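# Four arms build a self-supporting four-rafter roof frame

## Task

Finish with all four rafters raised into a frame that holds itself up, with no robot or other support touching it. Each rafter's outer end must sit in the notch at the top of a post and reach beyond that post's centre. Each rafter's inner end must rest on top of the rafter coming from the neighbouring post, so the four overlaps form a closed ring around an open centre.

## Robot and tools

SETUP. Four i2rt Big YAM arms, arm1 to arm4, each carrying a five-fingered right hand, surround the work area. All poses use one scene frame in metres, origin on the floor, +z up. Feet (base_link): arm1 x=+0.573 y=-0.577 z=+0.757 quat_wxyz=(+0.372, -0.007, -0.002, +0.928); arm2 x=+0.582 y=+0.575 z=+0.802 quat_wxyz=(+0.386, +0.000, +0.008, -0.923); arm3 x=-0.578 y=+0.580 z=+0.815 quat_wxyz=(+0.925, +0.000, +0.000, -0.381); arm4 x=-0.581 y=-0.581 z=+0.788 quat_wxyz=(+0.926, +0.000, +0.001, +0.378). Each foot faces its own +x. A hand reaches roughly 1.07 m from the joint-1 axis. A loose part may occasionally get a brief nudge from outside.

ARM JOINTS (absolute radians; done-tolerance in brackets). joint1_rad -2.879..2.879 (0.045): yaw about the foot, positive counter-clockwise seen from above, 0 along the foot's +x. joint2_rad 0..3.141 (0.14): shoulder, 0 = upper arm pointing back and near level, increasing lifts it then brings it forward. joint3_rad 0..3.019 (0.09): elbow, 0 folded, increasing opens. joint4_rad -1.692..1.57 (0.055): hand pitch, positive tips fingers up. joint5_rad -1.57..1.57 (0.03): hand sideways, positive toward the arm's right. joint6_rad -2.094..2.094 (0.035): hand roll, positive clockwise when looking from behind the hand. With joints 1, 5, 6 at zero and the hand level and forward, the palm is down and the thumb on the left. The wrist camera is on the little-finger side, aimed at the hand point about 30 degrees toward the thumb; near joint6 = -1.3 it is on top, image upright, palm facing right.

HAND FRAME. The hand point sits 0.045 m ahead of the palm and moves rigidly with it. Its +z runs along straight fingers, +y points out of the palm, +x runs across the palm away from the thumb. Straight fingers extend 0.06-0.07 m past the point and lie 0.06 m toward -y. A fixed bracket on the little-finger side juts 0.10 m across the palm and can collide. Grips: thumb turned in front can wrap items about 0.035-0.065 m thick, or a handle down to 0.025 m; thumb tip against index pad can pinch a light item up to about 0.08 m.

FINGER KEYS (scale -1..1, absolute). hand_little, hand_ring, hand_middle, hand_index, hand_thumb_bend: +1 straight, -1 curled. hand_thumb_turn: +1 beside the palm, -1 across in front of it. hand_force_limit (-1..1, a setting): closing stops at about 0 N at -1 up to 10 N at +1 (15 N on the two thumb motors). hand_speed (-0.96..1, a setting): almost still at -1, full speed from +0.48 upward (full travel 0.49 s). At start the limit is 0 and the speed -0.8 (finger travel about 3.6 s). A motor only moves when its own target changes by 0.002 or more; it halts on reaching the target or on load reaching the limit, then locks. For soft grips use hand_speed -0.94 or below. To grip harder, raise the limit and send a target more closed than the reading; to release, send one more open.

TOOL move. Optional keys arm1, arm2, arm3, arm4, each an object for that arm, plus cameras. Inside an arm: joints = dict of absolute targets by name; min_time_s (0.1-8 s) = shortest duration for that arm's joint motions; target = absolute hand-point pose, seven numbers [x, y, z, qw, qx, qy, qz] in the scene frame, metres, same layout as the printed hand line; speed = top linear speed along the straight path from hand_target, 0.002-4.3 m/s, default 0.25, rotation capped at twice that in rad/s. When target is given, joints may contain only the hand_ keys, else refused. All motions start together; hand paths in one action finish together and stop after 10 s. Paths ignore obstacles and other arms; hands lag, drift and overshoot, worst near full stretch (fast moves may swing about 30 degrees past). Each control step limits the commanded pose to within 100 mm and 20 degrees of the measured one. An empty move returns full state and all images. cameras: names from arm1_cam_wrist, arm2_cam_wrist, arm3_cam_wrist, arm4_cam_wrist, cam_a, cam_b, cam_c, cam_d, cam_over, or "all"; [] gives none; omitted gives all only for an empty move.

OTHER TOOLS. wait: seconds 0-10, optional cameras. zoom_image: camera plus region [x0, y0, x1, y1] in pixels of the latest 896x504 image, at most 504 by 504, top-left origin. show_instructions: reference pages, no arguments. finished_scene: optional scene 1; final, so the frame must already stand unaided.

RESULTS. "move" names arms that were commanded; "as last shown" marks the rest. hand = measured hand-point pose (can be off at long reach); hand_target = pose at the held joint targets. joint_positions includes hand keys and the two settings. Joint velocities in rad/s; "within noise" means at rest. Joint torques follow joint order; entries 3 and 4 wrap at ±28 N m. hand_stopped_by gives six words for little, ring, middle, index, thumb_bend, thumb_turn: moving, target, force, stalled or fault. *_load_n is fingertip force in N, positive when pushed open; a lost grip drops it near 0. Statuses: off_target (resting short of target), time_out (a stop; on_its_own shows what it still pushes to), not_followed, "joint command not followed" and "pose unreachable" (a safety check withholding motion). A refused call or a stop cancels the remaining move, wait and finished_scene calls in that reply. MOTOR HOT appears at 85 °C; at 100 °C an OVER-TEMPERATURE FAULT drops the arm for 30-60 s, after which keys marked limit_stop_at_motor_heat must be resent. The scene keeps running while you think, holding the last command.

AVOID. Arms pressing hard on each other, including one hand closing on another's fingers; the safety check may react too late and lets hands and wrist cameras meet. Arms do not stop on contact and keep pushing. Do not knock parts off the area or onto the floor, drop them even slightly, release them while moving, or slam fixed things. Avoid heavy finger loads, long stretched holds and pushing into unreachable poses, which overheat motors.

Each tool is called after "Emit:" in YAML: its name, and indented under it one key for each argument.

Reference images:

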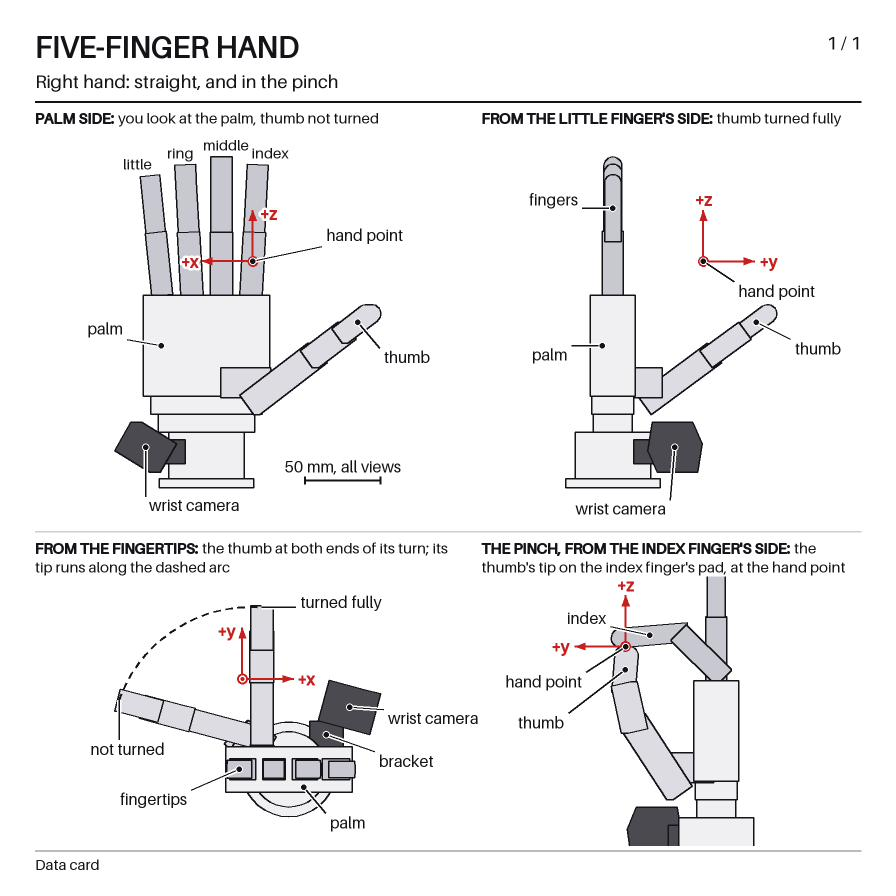

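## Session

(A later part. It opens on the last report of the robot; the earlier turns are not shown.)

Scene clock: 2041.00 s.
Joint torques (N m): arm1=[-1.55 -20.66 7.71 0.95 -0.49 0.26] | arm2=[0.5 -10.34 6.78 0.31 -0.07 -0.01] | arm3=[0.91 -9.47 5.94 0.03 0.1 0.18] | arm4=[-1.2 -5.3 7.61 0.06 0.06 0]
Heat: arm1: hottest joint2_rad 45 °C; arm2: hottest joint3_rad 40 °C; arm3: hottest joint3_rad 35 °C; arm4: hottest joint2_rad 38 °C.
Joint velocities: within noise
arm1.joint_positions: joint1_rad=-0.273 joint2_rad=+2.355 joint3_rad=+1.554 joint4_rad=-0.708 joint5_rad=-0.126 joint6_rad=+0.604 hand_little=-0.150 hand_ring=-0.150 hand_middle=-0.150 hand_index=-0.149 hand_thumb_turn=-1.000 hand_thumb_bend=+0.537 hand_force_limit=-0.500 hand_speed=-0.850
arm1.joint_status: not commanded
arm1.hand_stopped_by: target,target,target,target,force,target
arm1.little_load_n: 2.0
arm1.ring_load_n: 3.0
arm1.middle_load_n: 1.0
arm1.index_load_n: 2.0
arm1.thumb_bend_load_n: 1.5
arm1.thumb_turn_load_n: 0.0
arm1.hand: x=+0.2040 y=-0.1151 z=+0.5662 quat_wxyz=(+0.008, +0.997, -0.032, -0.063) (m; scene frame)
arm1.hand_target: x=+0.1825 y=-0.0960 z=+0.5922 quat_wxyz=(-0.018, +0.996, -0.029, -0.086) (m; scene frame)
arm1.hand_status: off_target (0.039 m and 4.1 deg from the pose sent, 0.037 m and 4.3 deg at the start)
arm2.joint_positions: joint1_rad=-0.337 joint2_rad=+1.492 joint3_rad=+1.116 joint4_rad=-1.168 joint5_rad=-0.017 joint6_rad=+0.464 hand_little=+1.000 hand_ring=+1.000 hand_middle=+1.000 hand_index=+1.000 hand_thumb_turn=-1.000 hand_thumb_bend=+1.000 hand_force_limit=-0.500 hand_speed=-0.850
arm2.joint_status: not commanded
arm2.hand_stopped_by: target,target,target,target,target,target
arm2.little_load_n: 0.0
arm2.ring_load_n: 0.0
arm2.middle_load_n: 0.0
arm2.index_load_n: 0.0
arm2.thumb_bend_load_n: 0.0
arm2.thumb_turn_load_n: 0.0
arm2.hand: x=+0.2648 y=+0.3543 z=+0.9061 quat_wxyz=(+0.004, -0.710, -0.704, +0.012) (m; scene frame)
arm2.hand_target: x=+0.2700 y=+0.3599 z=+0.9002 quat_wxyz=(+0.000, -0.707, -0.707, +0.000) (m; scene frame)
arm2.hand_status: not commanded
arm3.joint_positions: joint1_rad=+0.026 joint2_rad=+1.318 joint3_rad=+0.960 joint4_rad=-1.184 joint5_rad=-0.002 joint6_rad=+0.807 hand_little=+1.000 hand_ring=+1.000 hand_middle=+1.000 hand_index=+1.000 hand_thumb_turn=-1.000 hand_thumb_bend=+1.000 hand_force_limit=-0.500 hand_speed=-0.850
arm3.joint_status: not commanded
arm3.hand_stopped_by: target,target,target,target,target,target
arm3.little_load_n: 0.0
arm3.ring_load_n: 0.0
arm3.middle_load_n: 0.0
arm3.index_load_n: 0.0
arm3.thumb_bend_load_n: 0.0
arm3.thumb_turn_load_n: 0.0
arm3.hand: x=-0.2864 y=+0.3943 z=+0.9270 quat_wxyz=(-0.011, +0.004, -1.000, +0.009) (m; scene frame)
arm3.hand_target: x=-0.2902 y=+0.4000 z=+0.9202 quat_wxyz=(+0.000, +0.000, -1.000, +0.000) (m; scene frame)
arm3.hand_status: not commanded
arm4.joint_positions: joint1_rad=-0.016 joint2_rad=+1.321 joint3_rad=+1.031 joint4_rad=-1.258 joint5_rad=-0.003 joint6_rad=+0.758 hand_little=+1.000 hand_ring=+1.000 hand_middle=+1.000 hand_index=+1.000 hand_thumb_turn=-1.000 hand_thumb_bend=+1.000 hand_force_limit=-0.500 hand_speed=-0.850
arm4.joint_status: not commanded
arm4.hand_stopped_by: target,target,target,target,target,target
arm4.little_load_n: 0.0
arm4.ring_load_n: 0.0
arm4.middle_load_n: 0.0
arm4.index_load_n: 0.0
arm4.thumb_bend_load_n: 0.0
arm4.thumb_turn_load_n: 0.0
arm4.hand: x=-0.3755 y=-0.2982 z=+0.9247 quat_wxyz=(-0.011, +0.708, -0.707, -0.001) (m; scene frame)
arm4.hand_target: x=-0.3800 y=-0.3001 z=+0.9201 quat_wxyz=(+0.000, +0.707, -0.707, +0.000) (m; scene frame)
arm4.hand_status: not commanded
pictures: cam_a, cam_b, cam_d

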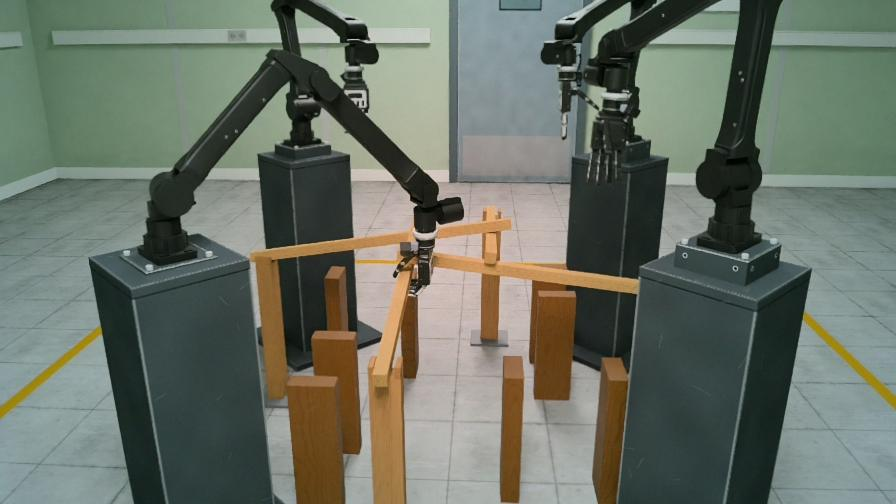

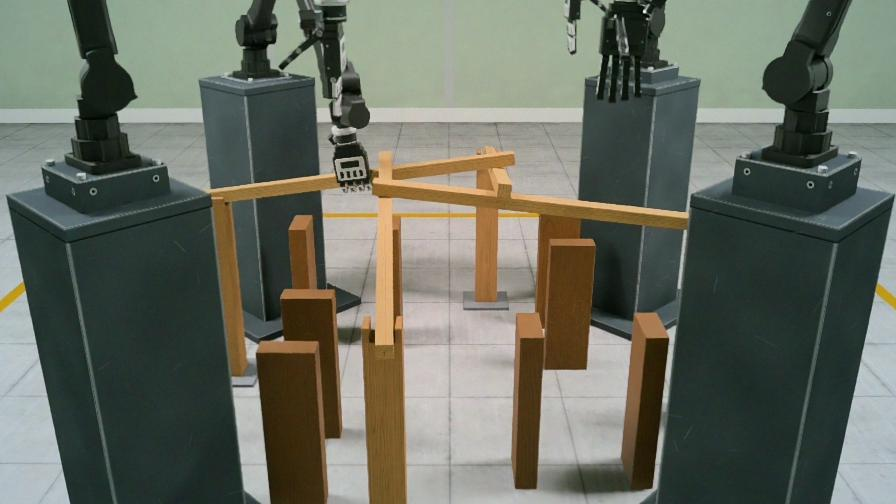

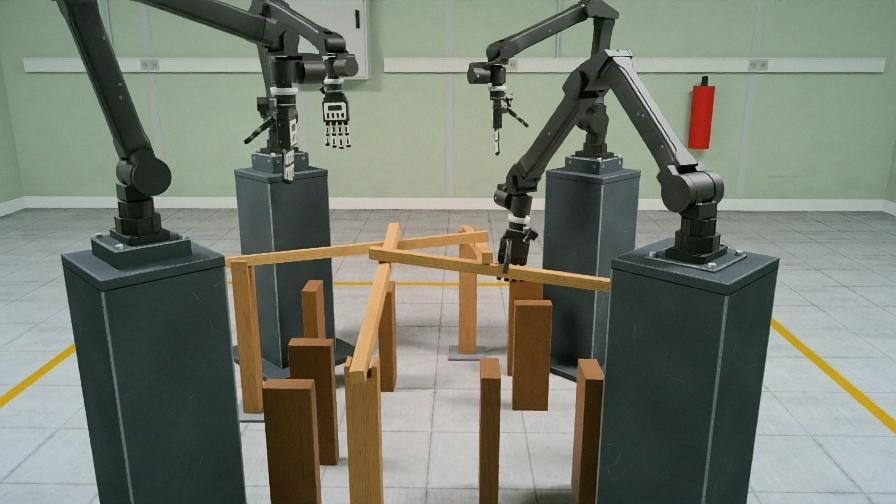

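Emit:
move:
  arm1: {"target": [0.1825, -0.0960, 0.5865, -0.018, 0.9956, -0.029, -0.086], "speed": 0.05}
  cameras: ["cam_a", "cam_b", "cam_c"]

Emit:
zoom_image:
  camera: "cam_a"
  region: [320, 300, 460, 400]

Emit:
zoom_image:
  camera: "cam_b"
  region: [480, 140, 530, 200]

Emit:
zoom_image:
  camera: "cam_b"
  region: [190, 160, 270, 220]

Scene clock: 2055.17 s.
Joint torques (N m): arm1=[-1.67 -20.07 7.34 1.07 -0.42 0.29] | arm2=[0.5 -10.34 6.78 0.29 -0.07 -0.01] | arm3=[0.03 -8.7 6.17 0.18 0.14 0.11] | arm4=[-1.14 -5.13 7.64 0.13 0.05 0.01]
Heat: arm1: hottest joint2_rad 46 °C; arm2: hottest joint3_rad 40 °C; arm3: hottest joint3_rad 35 °C; arm4: hottest joint2_rad 37 °C.
move: arm1 off_target
Joint velocities: within noise
arm1.joint_positions: joint1_rad=-0.273 joint2_rad=+2.359 joint3_rad=+1.554 joint4_rad=-0.700 joint5_rad=-0.128 joint6_rad=+0.604 hand_little=-0.150 hand_ring=-0.150 hand_middle=-0.150 hand_index=-0.150 hand_thumb_turn=-1.000 hand_thumb_bend=+0.537 hand_force_limit=-0.500 hand_speed=-0.850
arm1.joint_status: not commanded
arm1.hand_stopped_by: target,target,target,target,force,target
arm1.little_load_n: 2.0
arm1.ring_load_n: 3.0
arm1.middle_load_n: 0.5
arm1.index_load_n: 2.0
arm1.thumb_bend_load_n: 2.0
arm1.thumb_turn_load_n: 0.0
arm1.hand: x=+0.2034 y=-0.1147 z=+0.5639 quat_wxyz=(+0.007, +0.997, -0.032, -0.064)
arm1.hand_target: x=+0.1830 y=-0.0968 z=+0.5873 quat_wxyz=(-0.018, +0.996, -0.029, -0.086)
arm1.hand_status: off_target (0.036 m and 3.9 deg from the pose sent, 0.035 m and 4.1 deg at the start)
arm2, arm3, arm4: as last shown
arm2.ring_load_n: 0.5
arm3.ring_load_n: -0.5
arm4.little_load_n: -0.5

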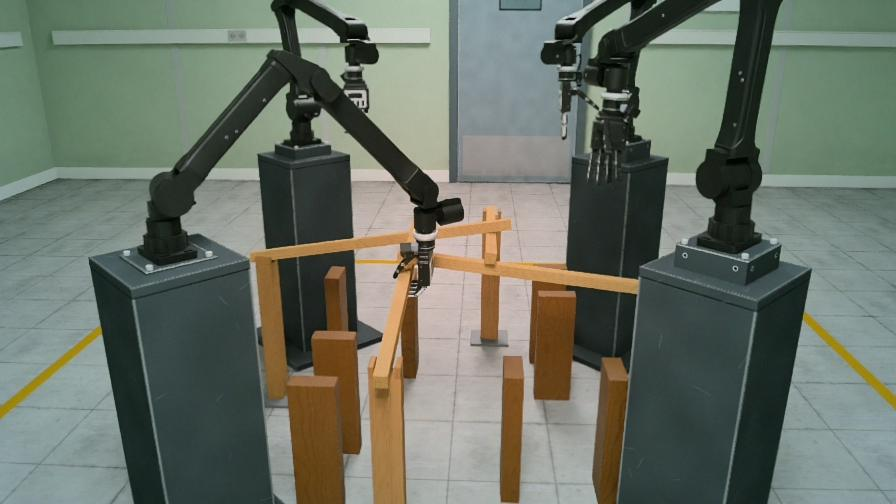

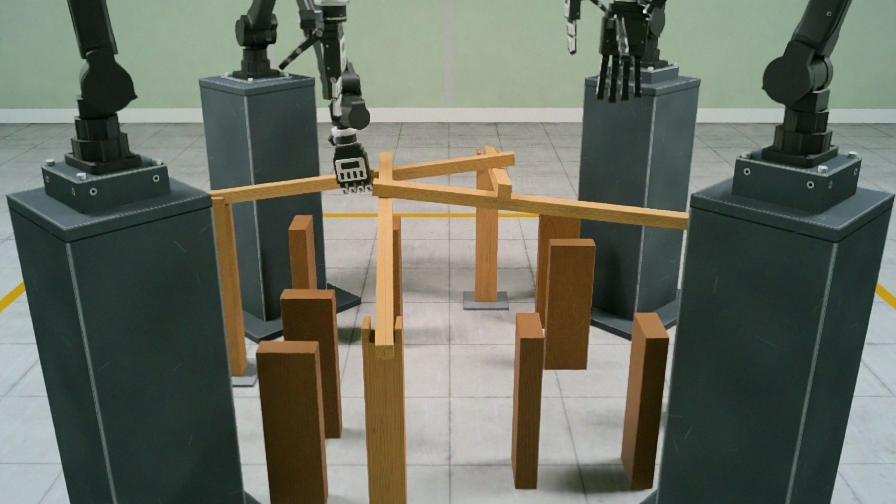

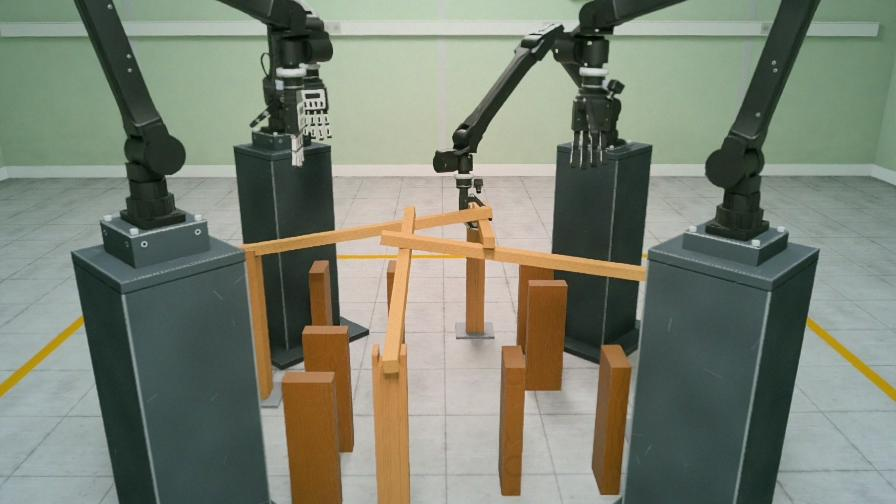

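Scaled by 3.600 from the camera's image (finer frame: 1280x720).

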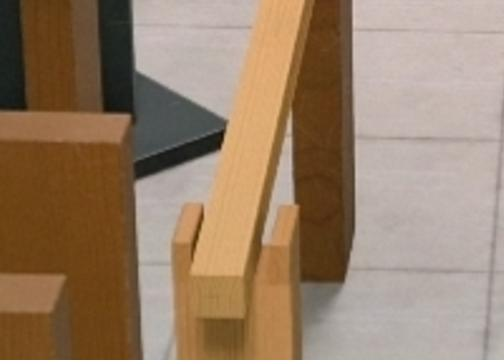

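Scaled by 8.400 from the camera's image (finer frame: 1280x720).

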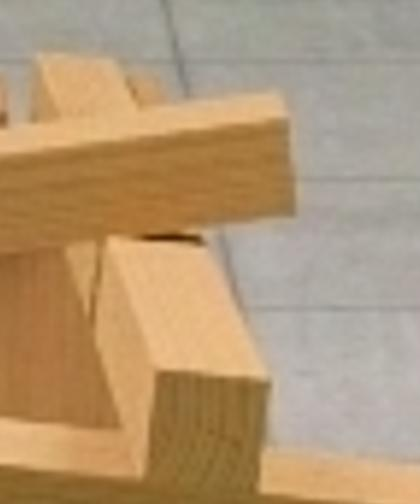

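Scaled by 6.300 from the camera's image (finer frame: 1280x720).

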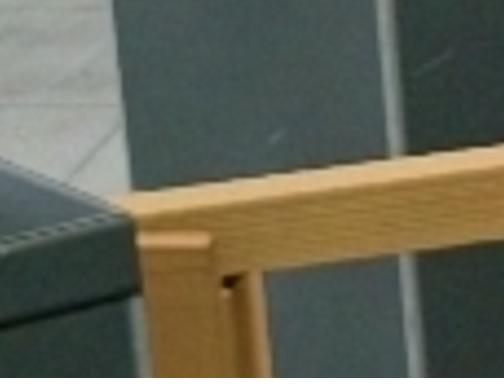

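Emit:
move:
  arm1: {"target": [0.1830, -0.0968, 0.5805, -0.018, 0.9956, -0.029, -0.086], "speed": 0.05}
  cameras: ["cam_a", "cam_b"]

Emit:
zoom_image:
  camera: "cam_b"
  region: [480, 140, 530, 200]

Emit:
zoom_image:
  camera: "cam_b"
  region: [190, 160, 270, 220]

Scene clock: 2068.13 s.
Joint torques (N m): arm1=[-1.26 -19.49 7.34 1.4 -0.38 0.26] | arm2=[0.5 -10.34 6.78 0.31 -0.07 -0.01] | arm3=[0.85 -8.29 6.19 0.01 0.15 0.11] | arm4=[-1.26 -5.13 7.56 0.1 0.06 0.01]
Heat: arm1: hottest joint2_rad 46 °C; arm2: hottest joint3_rad 40 °C; arm3: hottest joint3_rad 35 °C; arm4: hottest joint2_rad 37 °C.
move: arm1 off_target
Joint velocities: within noise
arm1.joint_positions: joint1_rad=-0.273 joint2_rad=+2.360 joint3_rad=+1.554 joint4_rad=-0.697 joint5_rad=-0.129 joint6_rad=+0.604 hand_little=-0.150 hand_ring=-0.150 hand_middle=-0.150 hand_index=-0.150 hand_thumb_turn=-1.000 hand_thumb_bend=+0.537 hand_force_limit=-0.500 hand_speed=-0.850
arm1.joint_status: not commanded
arm1.hand_stopped_by: target,target,target,target,force,target
arm1.little_load_n: 1.5
arm1.ring_load_n: 2.0
arm1.middle_load_n: 0.0
arm1.index_load_n: 2.0
arm1.thumb_bend_load_n: 2.0
arm1.thumb_turn_load_n: 0.0
arm1.hand: x=+0.2031 y=-0.1143 z=+0.5637 quat_wxyz=(+0.007, +0.997, -0.032, -0.065)
arm1.hand_target: x=+0.1834 y=-0.0974 z=+0.5814 quat_wxyz=(-0.018, +0.996, -0.029, -0.086)
arm1.hand_status: off_target (0.031 m and 3.7 deg from the pose sent, 0.032 m and 3.9 deg at the start)
arm2, arm3, arm4: as last shown
arm2.ring_load_n: 0.0
arm3.ring_load_n: 0.0
arm4.little_load_n: 0.0

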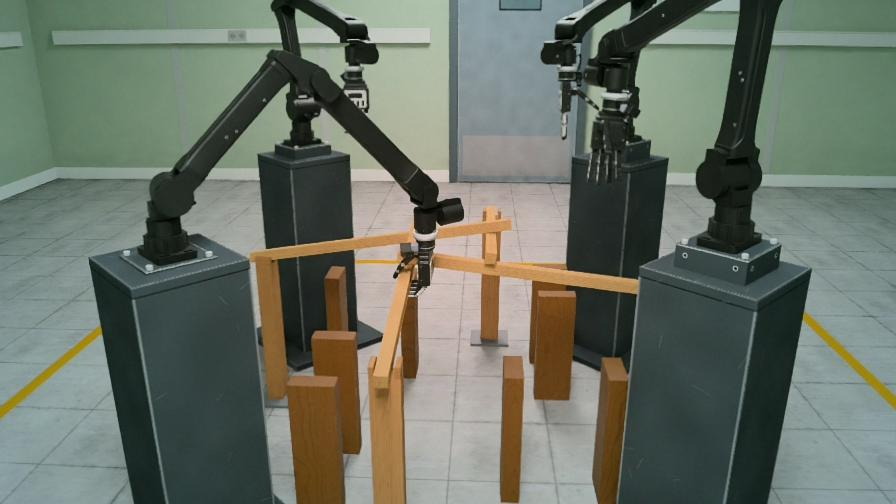

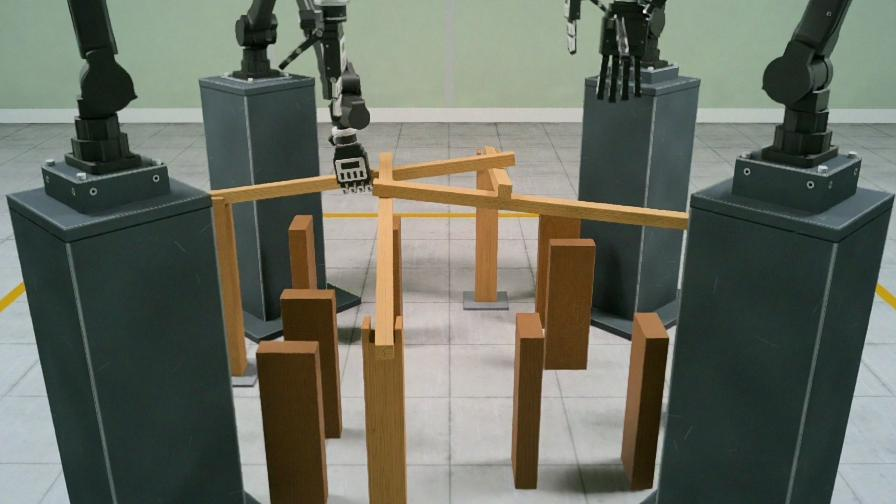

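Scaled by 8.400 from the camera's image (finer frame: 1280x720).

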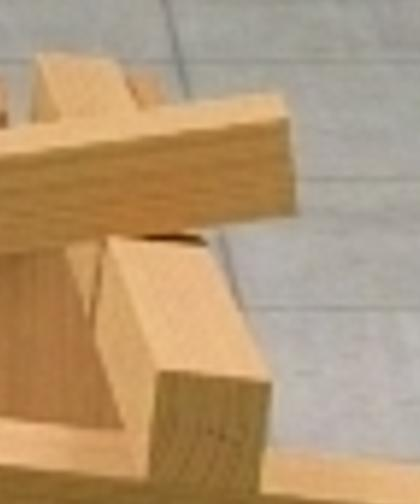

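Scaled by 6.300 from the camera's image (finer frame: 1280x720).

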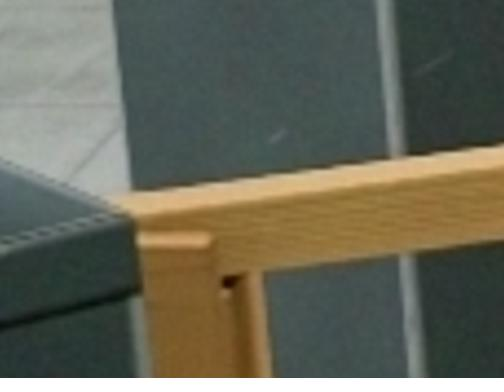

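Emit:
move:
  arm1: {"joints": {"hand_thumb_bend": 0.7}}

Emit:
move:
  arm1: {"target": [0.1834, -0.0974, 0.5745, -0.018, 0.9956, -0.029, -0.086], "speed": 0.05}
  cameras: ["cam_a", "cam_b"]

Emit:
zoom_image:
  camera: "cam_b"
  region: [480, 140, 530, 200]

Scene clock: 2074.57 s.
Joint torques (N m): arm1=[-1.55 -19.37 7.28 1.36 -0.4 0.27] | arm2=[0.44 -10.4 6.78 0.31 -0.07 -0.01] | arm3=[0.44 -8.06 5.9 -0.18 0.15 0.13] | arm4=[-1.2 -5.36 7.62 0.13 0.06 0.01]
Heat: arm1: hottest joint2_rad 46 °C; arm2: hottest joint3_rad 40 °C; arm3: hottest joint3_rad 35 °C; arm4: hottest joint2_rad 37 °C.
move: arm1 done
Joint velocities: within noise
arm1.joint_positions: joint1_rad=-0.273 joint2_rad=+2.360 joint3_rad=+1.554 joint4_rad=-0.697 joint5_rad=-0.129 joint6_rad=+0.604 hand_little=-0.150 hand_ring=-0.150 hand_middle=-0.150 hand_index=-0.150 hand_thumb_turn=-1.000 hand_thumb_bend=+0.700 hand_force_limit=-0.500 hand_speed=-0.850
arm1.joint_status: all done
arm1.hand_stopped_by: target,target,target,target,target,target
arm1.little_load_n: 0.5
arm1.ring_load_n: 1.0
arm1.middle_load_n: 0.0
arm1.index_load_n: 1.5
arm1.thumb_bend_load_n: 0.0
arm1.thumb_turn_load_n: 0.0
arm1.hand: x=+0.2031 y=-0.1144 z=+0.5634 quat_wxyz=(+0.007, +0.997, -0.032, -0.065)
arm1.hand_target: x=+0.1835 y=-0.0975 z=+0.5813 quat_wxyz=(-0.018, +0.996, -0.029, -0.086)
arm1.hand_status: not commanded
arm2, arm3, arm4: as last shown
arm3.ring_load_n: 0.5
pictures: none

Scene clock: 2075.53 s.
Joint torques (N m): arm1=[-1.26 -18.43 7.32 1.32 -0.33 0.28] | arm2=[0.5 -10.34 6.79 0.31 -0.08 -0.01] | arm3=[0.73 -8.23 5.76 -0.23 0.12 0.07] | arm4=[-1.44 -5.13 7.57 0.12 0.05 0.01]
Heat: arm1: hottest joint2_rad 46 °C; arm2: hottest joint3_rad 40 °C; arm3: hottest joint3_rad 35 °C; arm4: hottest joint2_rad 37 °C.
move: arm1 off_target
Joint velocities: within noise
arm1.joint_positions: joint1_rad=-0.273 joint2_rad=+2.360 joint3_rad=+1.554 joint4_rad=-0.686 joint5_rad=-0.131 joint6_rad=+0.604 hand_little=-0.150 hand_ring=-0.150 hand_middle=-0.150 hand_index=-0.150 hand_thumb_turn=-1.000 hand_thumb_bend=+0.700 hand_force_limit=-0.500 hand_speed=-0.850
arm1.joint_status: not commanded
arm1.hand_stopped_by: target,target,target,target,target,target
arm1.little_load_n: 0.0
arm1.ring_load_n: 0.0
arm1.middle_load_n: 0.0
arm1.index_load_n: 1.5
arm1.thumb_bend_load_n: 0.0
arm1.thumb_turn_load_n: 0.0
arm1.hand: x=+0.2014 y=-0.1122 z=+0.5632 quat_wxyz=(+0.003, +0.997, -0.031, -0.069)
arm1.hand_target: x=+0.1838 y=-0.0979 z=+0.5752 quat_wxyz=(-0.018, +0.996, -0.029, -0.086)
arm1.hand_status: off_target (0.026 m and 3.1 deg from the pose sent, 0.028 m and 3.7 deg at the start)
arm2, arm3, arm4: as last shown
arm2.little_load_n: 0.5
arm3.ring_load_n: 0.0

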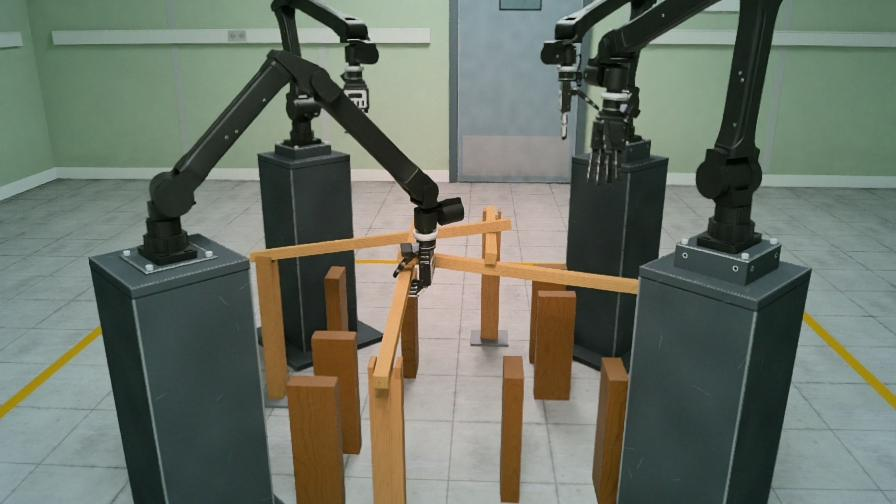

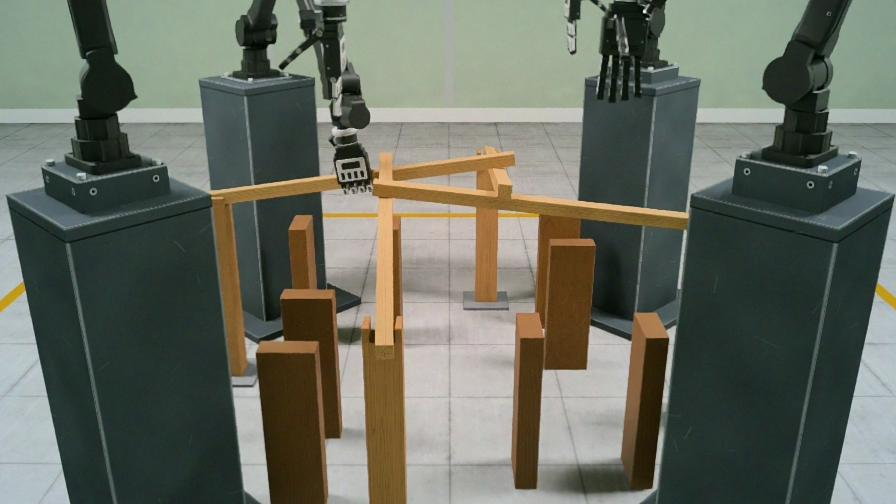

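Scaled by 8.400 from the camera's image (finer frame: 1280x720).

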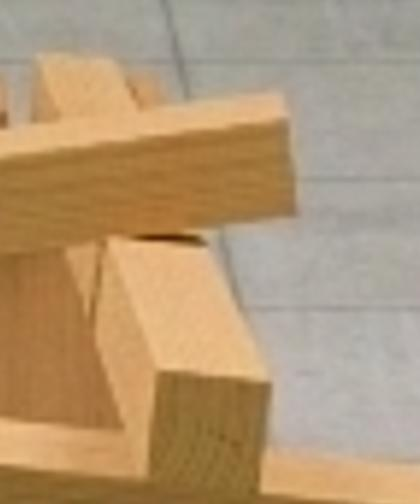

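Emit:
move:
  arm1: {"joints": {"hand_thumb_bend": 1.0}}

Emit:
move:
  arm1: {"target": [0.1838, -0.0979, 0.5695, -0.018, 0.9959, -0.029, -0.082], "speed": 0.05}
  cameras: ["cam_a", "cam_b", "cam_c"]

Emit:
zoom_image:
  camera: "cam_b"
  region: [310, 140, 410, 210]

Emit:
zoom_image:
  camera: "cam_c"
  region: [440, 170, 540, 250]

Scene clock: 2085.30 s.
Joint torques (N m): arm1=[-1.55 -18.49 7.23 1.36 -0.32 0.26] | arm2=[0.5 -10.34 6.78 0.31 -0.08 -0.01] | arm3=[0.73 -8.64 5.86 -0.12 0.14 0.15] | arm4=[-1.26 -5.25 7.56 0.14 0.05 0]
Heat: arm1: hottest joint2_rad 46 °C; arm2: hottest joint3_rad 40 °C; arm3: hottest joint3_rad 35 °C; arm4: hottest joint2_rad 37 °C.
move: arm1 done
Joint velocities: within noise
arm1.joint_positions: joint1_rad=-0.273 joint2_rad=+2.360 joint3_rad=+1.554 joint4_rad=-0.686 joint5_rad=-0.131 joint6_rad=+0.604 hand_little=-0.150 hand_ring=-0.150 hand_middle=-0.150 hand_index=-0.150 hand_thumb_turn=-1.000 hand_thumb_bend=+1.000 hand_force_limit=-0.500 hand_speed=-0.850
arm1.joint_status: all done
arm1.hand_stopped_by: target,target,target,target,target,target
arm1.little_load_n: 0.0
arm1.ring_load_n: 0.0
arm1.middle_load_n: 0.0
arm1.index_load_n: 1.5
arm1.thumb_bend_load_n: -0.5
arm1.thumb_turn_load_n: 0.0
arm1.hand: x=+0.2014 y=-0.1122 z=+0.5632 quat_wxyz=(+0.003, +0.997, -0.031, -0.069)
arm1.hand_target: x=+0.1838 y=-0.0979 z=+0.5752 quat_wxyz=(-0.018, +0.996, -0.029, -0.086)
arm1.hand_status: not commanded
arm2, arm3, arm4: as last shown
arm2.little_load_n: 0.0
pictures: none

Scene clock: 2086.27 s.
Joint torques (N m): arm1=[-1.03 -18.26 7.47 1.18 -0.12 0.28] | arm2=[0.44 -10.34 6.78 0.31 -0.08 -0.01] | arm3=[1.03 -8.53 5.9 -0.2 0.12 0.12] | arm4=[-1.26 -5.13 7.64 0.08 0.05 0]
Heat: arm1: hottest joint2_rad 46 °C; arm2: hottest joint3_rad 40 °C; arm3: hottest joint3_rad 35 °C; arm4: hottest joint2_rad 37 °C.
move: arm1 off_target
Joint velocities: within noise
arm1.joint_positions: joint1_rad=-0.272 joint2_rad=+2.361 joint3_rad=+1.554 joint4_rad=-0.681 joint5_rad=-0.129 joint6_rad=+0.604 hand_little=-0.150 hand_ring=-0.150 hand_middle=-0.150 hand_index=-0.150 hand_thumb_turn=-1.000 hand_thumb_bend=+1.000 hand_force_limit=-0.500 hand_speed=-0.850
arm1.joint_status: not commanded
arm1.hand_stopped_by: target,target,target,target,target,target
arm1.little_load_n: 0.0
arm1.ring_load_n: 0.0
arm1.middle_load_n: 0.0
arm1.index_load_n: 1.0
arm1.thumb_bend_load_n: -0.5
arm1.thumb_turn_load_n: 0.0
arm1.hand: x=+0.2006 y=-0.1113 z=+0.5628 quat_wxyz=(+0.000, +0.997, -0.031, -0.070)
arm1.hand_target: x=+0.1841 y=-0.0983 z=+0.5703 quat_wxyz=(-0.018, +0.996, -0.029, -0.082)
arm1.hand_status: off_target (0.022 m and 2.6 deg from the pose sent, 0.024 m and 2.8 deg at the start)
arm2, arm3, arm4: as last shown
arm3.little_load_n: 0.5

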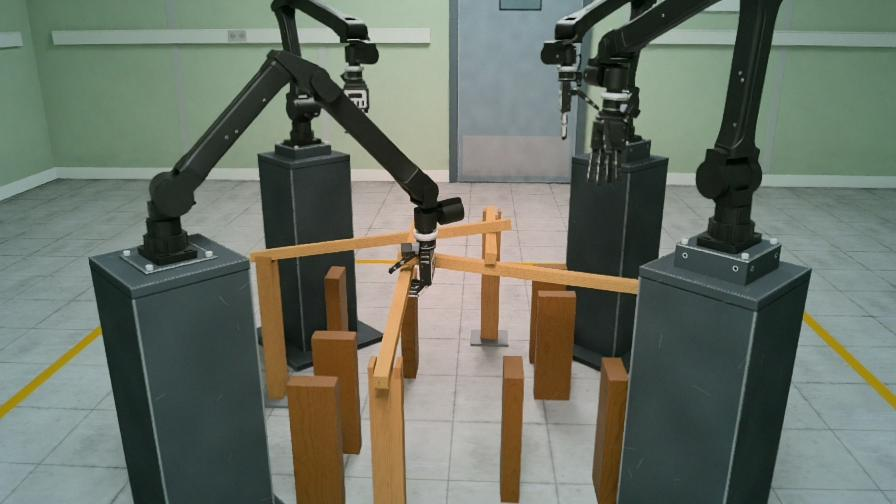

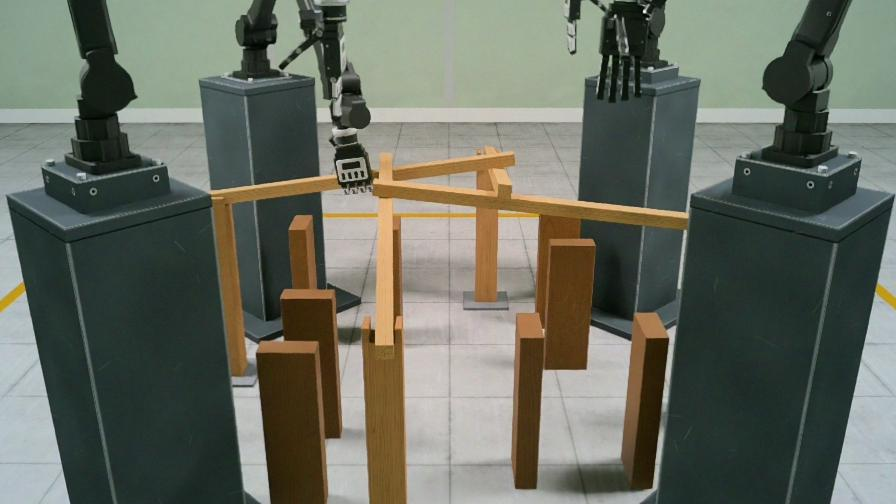

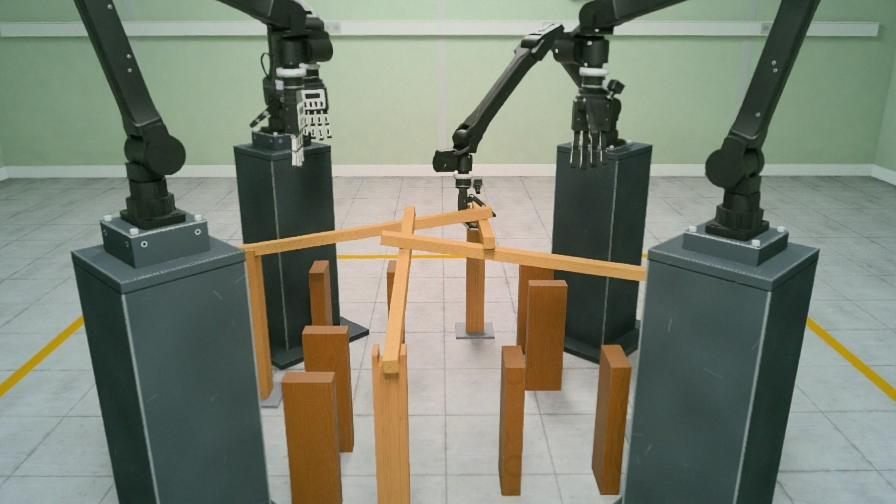

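Scaled by 5.040 from the camera's image (finer frame: 1280x720).

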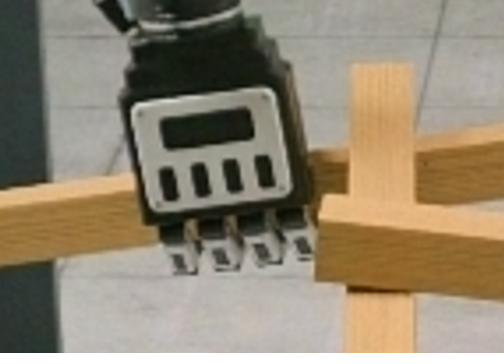

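Scaled by 5.040 from the camera's image (finer frame: 1280x720).

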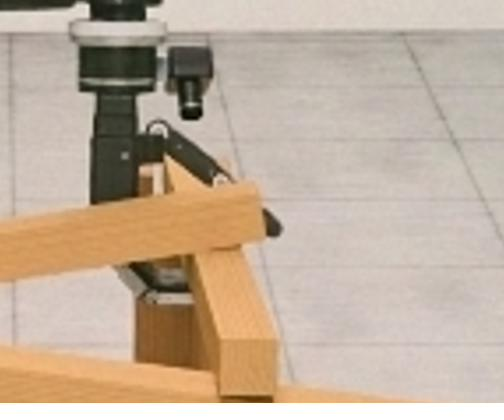

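Emit:
move:
  arm1: {"joints": {"hand_little": 0.2, "hand_ring": 0.2, "hand_middle": 0.2, "hand_index": 0.2}}
  cameras: ["cam_b"]

Emit:
zoom_image:
  camera: "cam_b"
  region: [330, 130, 550, 230]

Scene clock: 2095.13 s.
Joint torques (N m): arm1=[-1.2 -17.96 7.5 1.02 -0.14 0.25] | arm2=[0.5 -10.34 6.78 0.31 -0.08 -0.01] | arm3=[1.61 -8.7 6.04 -0.24 0.18 0.11] | arm4=[-1.38 -5.25 7.58 0.16 0.05 0]
Heat: arm1: hottest joint2_rad 45 °C; arm2: hottest joint3_rad 40 °C; arm3: hottest joint3_rad 35 °C; arm4: hottest joint2_rad 37 °C.
move: arm1 done
Joint velocities: within noise
arm1.joint_positions: joint1_rad=-0.272 joint2_rad=+2.361 joint3_rad=+1.554 joint4_rad=-0.676 joint5_rad=-0.129 joint6_rad=+0.607 hand_little=+0.200 hand_ring=+0.200 hand_middle=+0.200 hand_index=+0.200 hand_thumb_turn=-1.000 hand_thumb_bend=+1.000 hand_force_limit=-0.500 hand_speed=-0.850
arm1.joint_status: all done
arm1.hand_stopped_by: target,target,target,target,target,target
arm1.little_load_n: 0.0
arm1.ring_load_n: 0.0
arm1.middle_load_n: 0.0
arm1.index_load_n: 0.0
arm1.thumb_bend_load_n: 0.0
arm1.thumb_turn_load_n: 0.0
arm1.hand: x=+0.1998 y=-0.1101 z=+0.5628 quat_wxyz=(-0.002, +0.997, -0.032, -0.071)
arm1.hand_target: x=+0.1840 y=-0.0983 z=+0.5703 quat_wxyz=(-0.018, +0.996, -0.029, -0.082)
arm1.hand_status: not commanded
arm2, arm3, arm4: as last shown
arm3.little_load_n: 0.0
arm4.thumb_bend_load_n: -0.5

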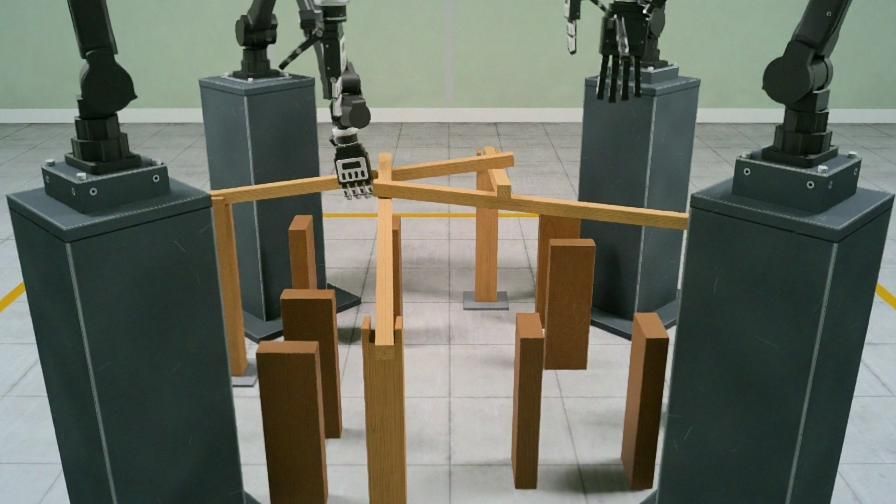

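Scaled by 2.291 from the camera's image (finer frame: 1280x720).

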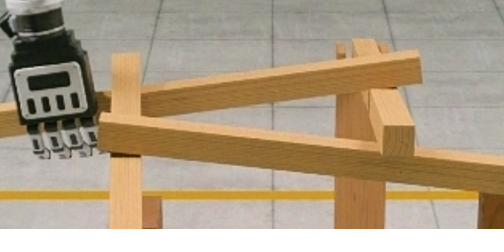

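Emit:
move:
  arm1: {"joints": {"hand_little": 1.0, "hand_ring": 1.0, "hand_middle": 1.0, "hand_index": 1.0}}
  cameras: ["cam_b", "cam_c"]

Emit:
zoom_image:
  camera: "cam_c"
  region: [440, 170, 540, 250]

Emit:
zoom_image:
  camera: "cam_b"
  region: [310, 140, 410, 210]

Scene clock: 2103.73 s.
Joint torques (N m): arm1=[-1.2 -18.26 7.5 1.11 -0.14 0.23] | arm2=[0.44 -10.29 6.78 0.31 -0.07 -0.01] | arm3=[0.79 -9.11 5.93 -0.01 0.12 0.11] | arm4=[-1.26 -5.19 7.6 0.12 0.05 0]
Heat: arm1: hottest joint2_rad 44 °C; arm2: hottest joint3_rad 40 °C; arm3: hottest joint3_rad 35 °C; arm4: hottest joint2_rad 37 °C.
move: arm1 done
Joint velocities: within noise
arm1.joint_positions: joint1_rad=-0.272 joint2_rad=+2.361 joint3_rad=+1.554 joint4_rad=-0.676 joint5_rad=-0.129 joint6_rad=+0.607 hand_little=+1.000 hand_ring=+1.000 hand_middle=+1.000 hand_index=+1.000 hand_thumb_turn=-1.000 hand_thumb_bend=+1.000 hand_force_limit=-0.500 hand_speed=-0.850
arm1.joint_status: all done
arm1.hand_stopped_by: target,target,target,target,target,target
arm1.little_load_n: 0.0
arm1.ring_load_n: 0.0
arm1.middle_load_n: 0.0
arm1.index_load_n: 0.0
arm1.thumb_bend_load_n: 0.0
arm1.thumb_turn_load_n: 0.0
arm1.hand: x=+0.1998 y=-0.1101 z=+0.5628 quat_wxyz=(-0.002, +0.997, -0.032, -0.071)
arm1.hand_target: x=+0.1841 y=-0.0983 z=+0.5703 quat_wxyz=(-0.018, +0.996, -0.029, -0.082)
arm1.hand_status: not commanded
arm2.joint_positions: joint1_rad=-0.337 joint2_rad=+1.492 joint3_rad=+1.116 joint4_rad=-1.168 joint5_rad=-0.017 joint6_rad=+0.464 hand_little=+1.000 hand_ring=+1.000 hand_middle=+1.000 hand_index=+1.000 hand_thumb_turn=-1.000 hand_thumb_bend=+1.000 hand_force_limit=-0.500 hand_speed=-0.850
arm2.joint_status: not commanded
arm2.hand_stopped_by: target,target,target,target,target,target
arm2.little_load_n: 0.0
arm2.ring_load_n: 0.0
arm2.middle_load_n: 0.0
arm2.index_load_n: 0.0
arm2.thumb_bend_load_n: 0.0
arm2.thumb_turn_load_n: 0.0
arm2.hand: x=+0.2648 y=+0.3543 z=+0.9061 quat_wxyz=(+0.004, -0.710, -0.704, +0.012)
arm2.hand_target: x=+0.2700 y=+0.3599 z=+0.9002 quat_wxyz=(+0.000, -0.707, -0.707, +0.000)
arm2.hand_status: not commanded
arm3.joint_positions: joint1_rad=+0.026 joint2_rad=+1.318 joint3_rad=+0.960 joint4_rad=-1.184 joint5_rad=-0.002 joint6_rad=+0.807 hand_little=+1.000 hand_ring=+1.000 hand_middle=+1.000 hand_index=+1.000 hand_thumb_turn=-1.000 hand_thumb_bend=+1.000 hand_force_limit=-0.500 hand_speed=-0.850
arm3.joint_status: not commanded
arm3.hand_stopped_by: target,target,target,target,target,target
arm3.little_load_n: 0.0
arm3.ring_load_n: 0.0
arm3.middle_load_n: 0.0
arm3.index_load_n: 0.0
arm3.thumb_bend_load_n: 0.0
arm3.thumb_turn_load_n: 0.0
arm3.hand: x=-0.2864 y=+0.3943 z=+0.9270 quat_wxyz=(-0.011, +0.004, -1.000, +0.009)
arm3.hand_target: x=-0.2902 y=+0.4000 z=+0.9202 quat_wxyz=(+0.000, +0.000, -1.000, +0.000)
arm3.hand_status: not commanded
arm4.joint_positions: joint1_rad=-0.016 joint2_rad=+1.321 joint3_rad=+1.031 joint4_rad=-1.258 joint5_rad=-0.003 joint6_rad=+0.758 hand_little=+1.000 hand_ring=+1.000 hand_middle=+1.000 hand_index=+1.000 hand_thumb_turn=-1.000 hand_thumb_bend=+1.000 hand_force_limit=-0.500 hand_speed=-0.850
arm4.joint_status: not commanded
arm4.hand_stopped_by: target,target,target,target,target,target
arm4.little_load_n: 0.0
arm4.ring_load_n: 0.0
arm4.middle_load_n: 0.0
arm4.index_load_n: 0.0
arm4.thumb_bend_load_n: 0.0
arm4.thumb_turn_load_n: 0.5
arm4.hand: x=-0.3755 y=-0.2982 z=+0.9247 quat_wxyz=(-0.011, +0.708, -0.707, -0.001)
arm4.hand_target: x=-0.3800 y=-0.3001 z=+0.9201 quat_wxyz=(+0.000, +0.707, -0.707, +0.000)
arm4.hand_status: not commanded

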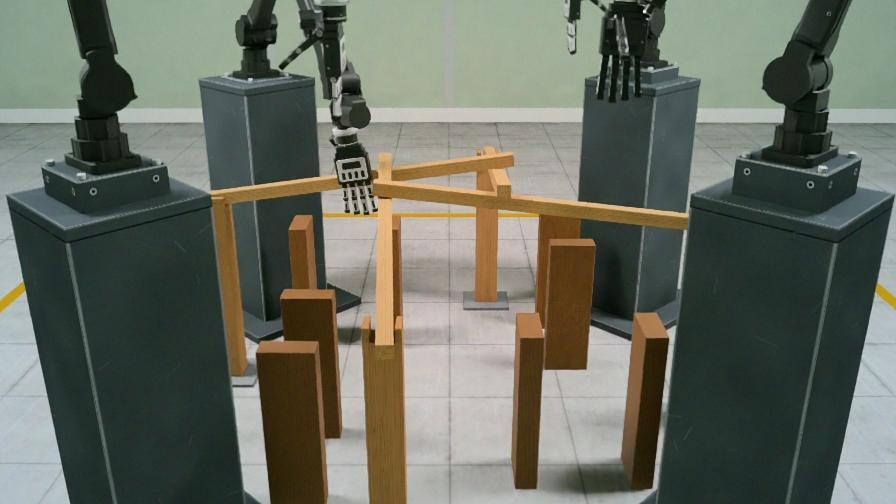

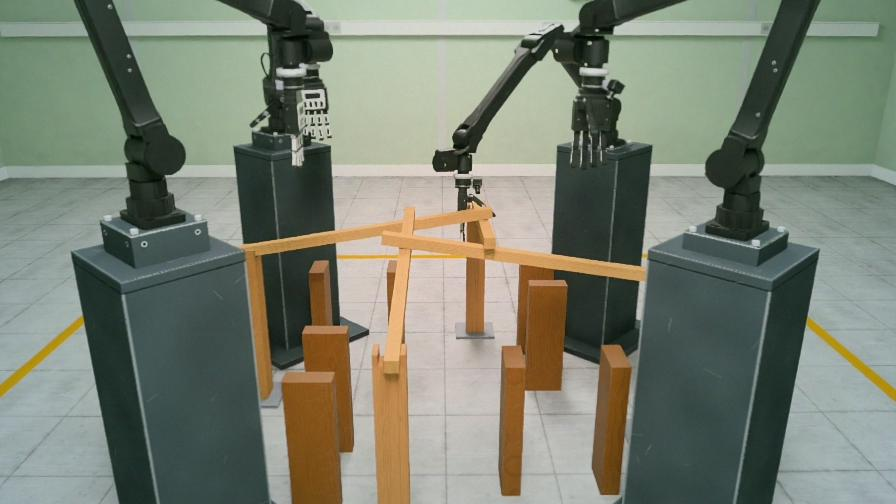

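Scaled by 5.040 from the camera's image (finer frame: 1280x720).

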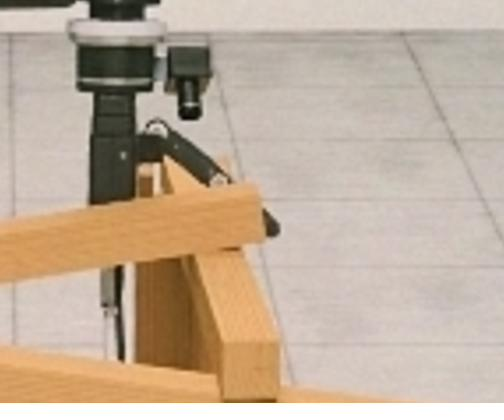

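Scaled by 5.040 from the camera's image (finer frame: 1280x720).

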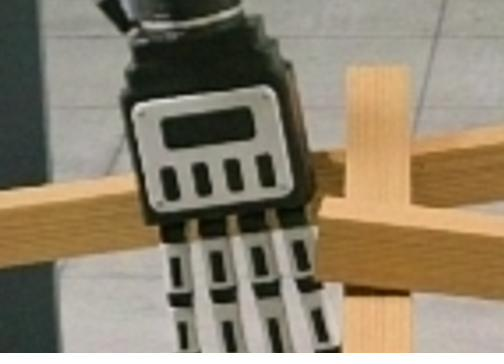

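Emit:
move:
  arm1: {"target": [0.195, -0.1083, 0.66, -0.010, 0.9966, -0.030, -0.076], "speed": 0.12}
  cameras: ["cam_a", "cam_b", "cam_c"]

Scene clock: 2110.80 s.
Joint torques (N m): arm1=[-1.9 -18.96 6.38 0.08 -0.09 0.16] | arm2=[0.5 -10.34 6.76 0.31 -0.07 -0.01] | arm3=[1.44 -8.18 5.89 -0.18 0.11 0.11] | arm4=[-1.08 -5.3 7.58 0.1 0.06 0]
Heat: arm1: hottest joint2_rad 44 °C; arm2: hottest joint3_rad 40 °C; arm3: hottest joint3_rad 35 °C; arm4: hottest joint2_rad 37 °C.
move: arm1 off_target
Joint velocities: within noise
arm1.joint_positions: joint1_rad=-0.272 joint2_rad=+2.207 joint3_rad=+1.537 joint4_rad=-0.807 joint5_rad=-0.129 joint6_rad=+0.607 hand_little=+1.000 hand_ring=+1.000 hand_middle=+1.000 hand_index=+1.000 hand_thumb_turn=-1.000 hand_thumb_bend=+1.000 hand_force_limit=-0.500 hand_speed=-0.850
arm1.joint_status: not commanded
arm1.hand_stopped_by: target,target,target,target,target,target
arm1.little_load_n: 0.0
arm1.ring_load_n: 0.0
arm1.middle_load_n: 0.0
arm1.index_load_n: 0.0
arm1.thumb_bend_load_n: 0.0
arm1.thumb_turn_load_n: 0.0
arm1.hand: x=+0.1986 y=-0.1100 z=+0.6477 quat_wxyz=(-0.004, +0.997, -0.031, -0.073)
arm1.hand_target: x=+0.1951 y=-0.1083 z=+0.6599 quat_wxyz=(-0.010, +0.997, -0.030, -0.076)
arm1.hand_status: off_target (0.013 m and 0.8 deg from the pose sent, 0.097 m and 1.2 deg at the start)
arm2, arm3, arm4: as last shown
arm2.little_load_n: -0.5
arm4.thumb_turn_load_n: 0.0

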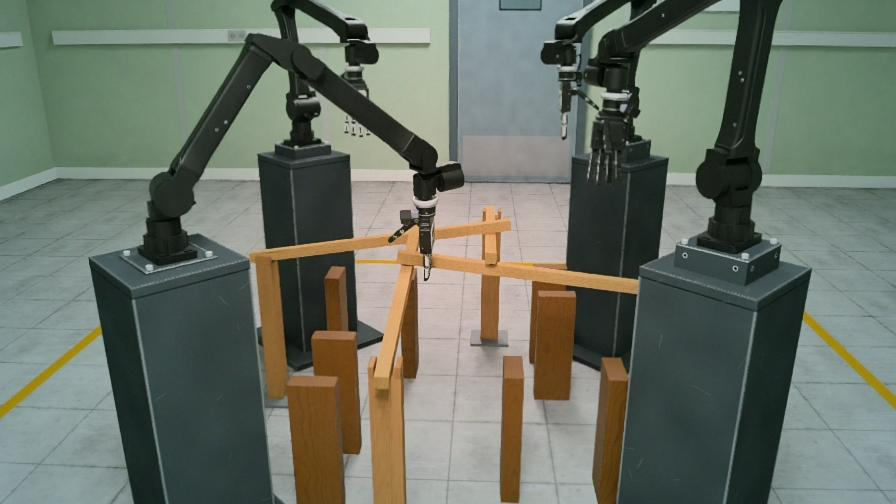

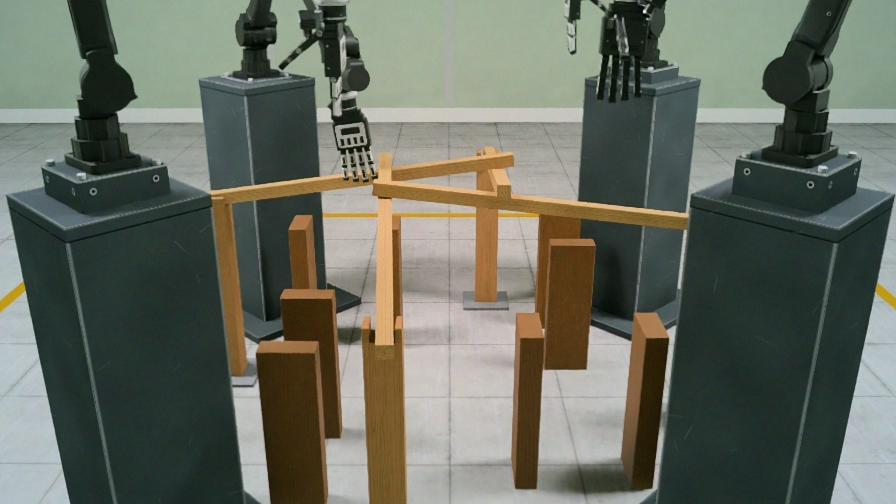

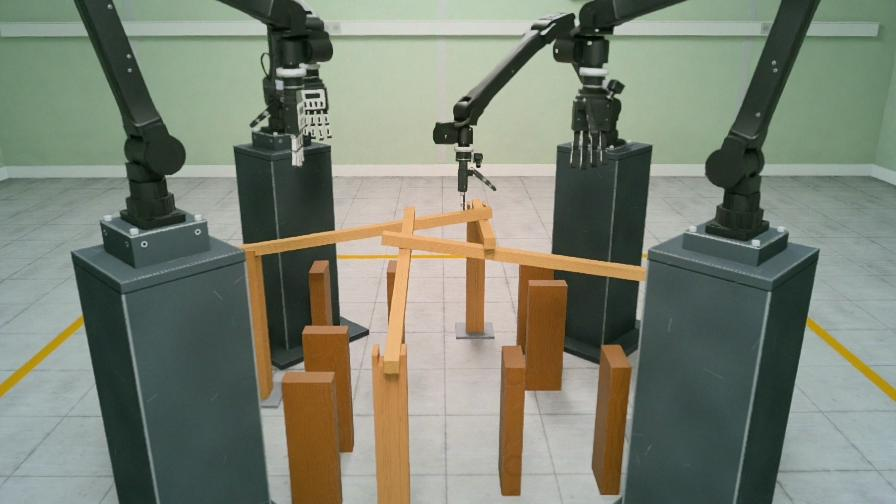

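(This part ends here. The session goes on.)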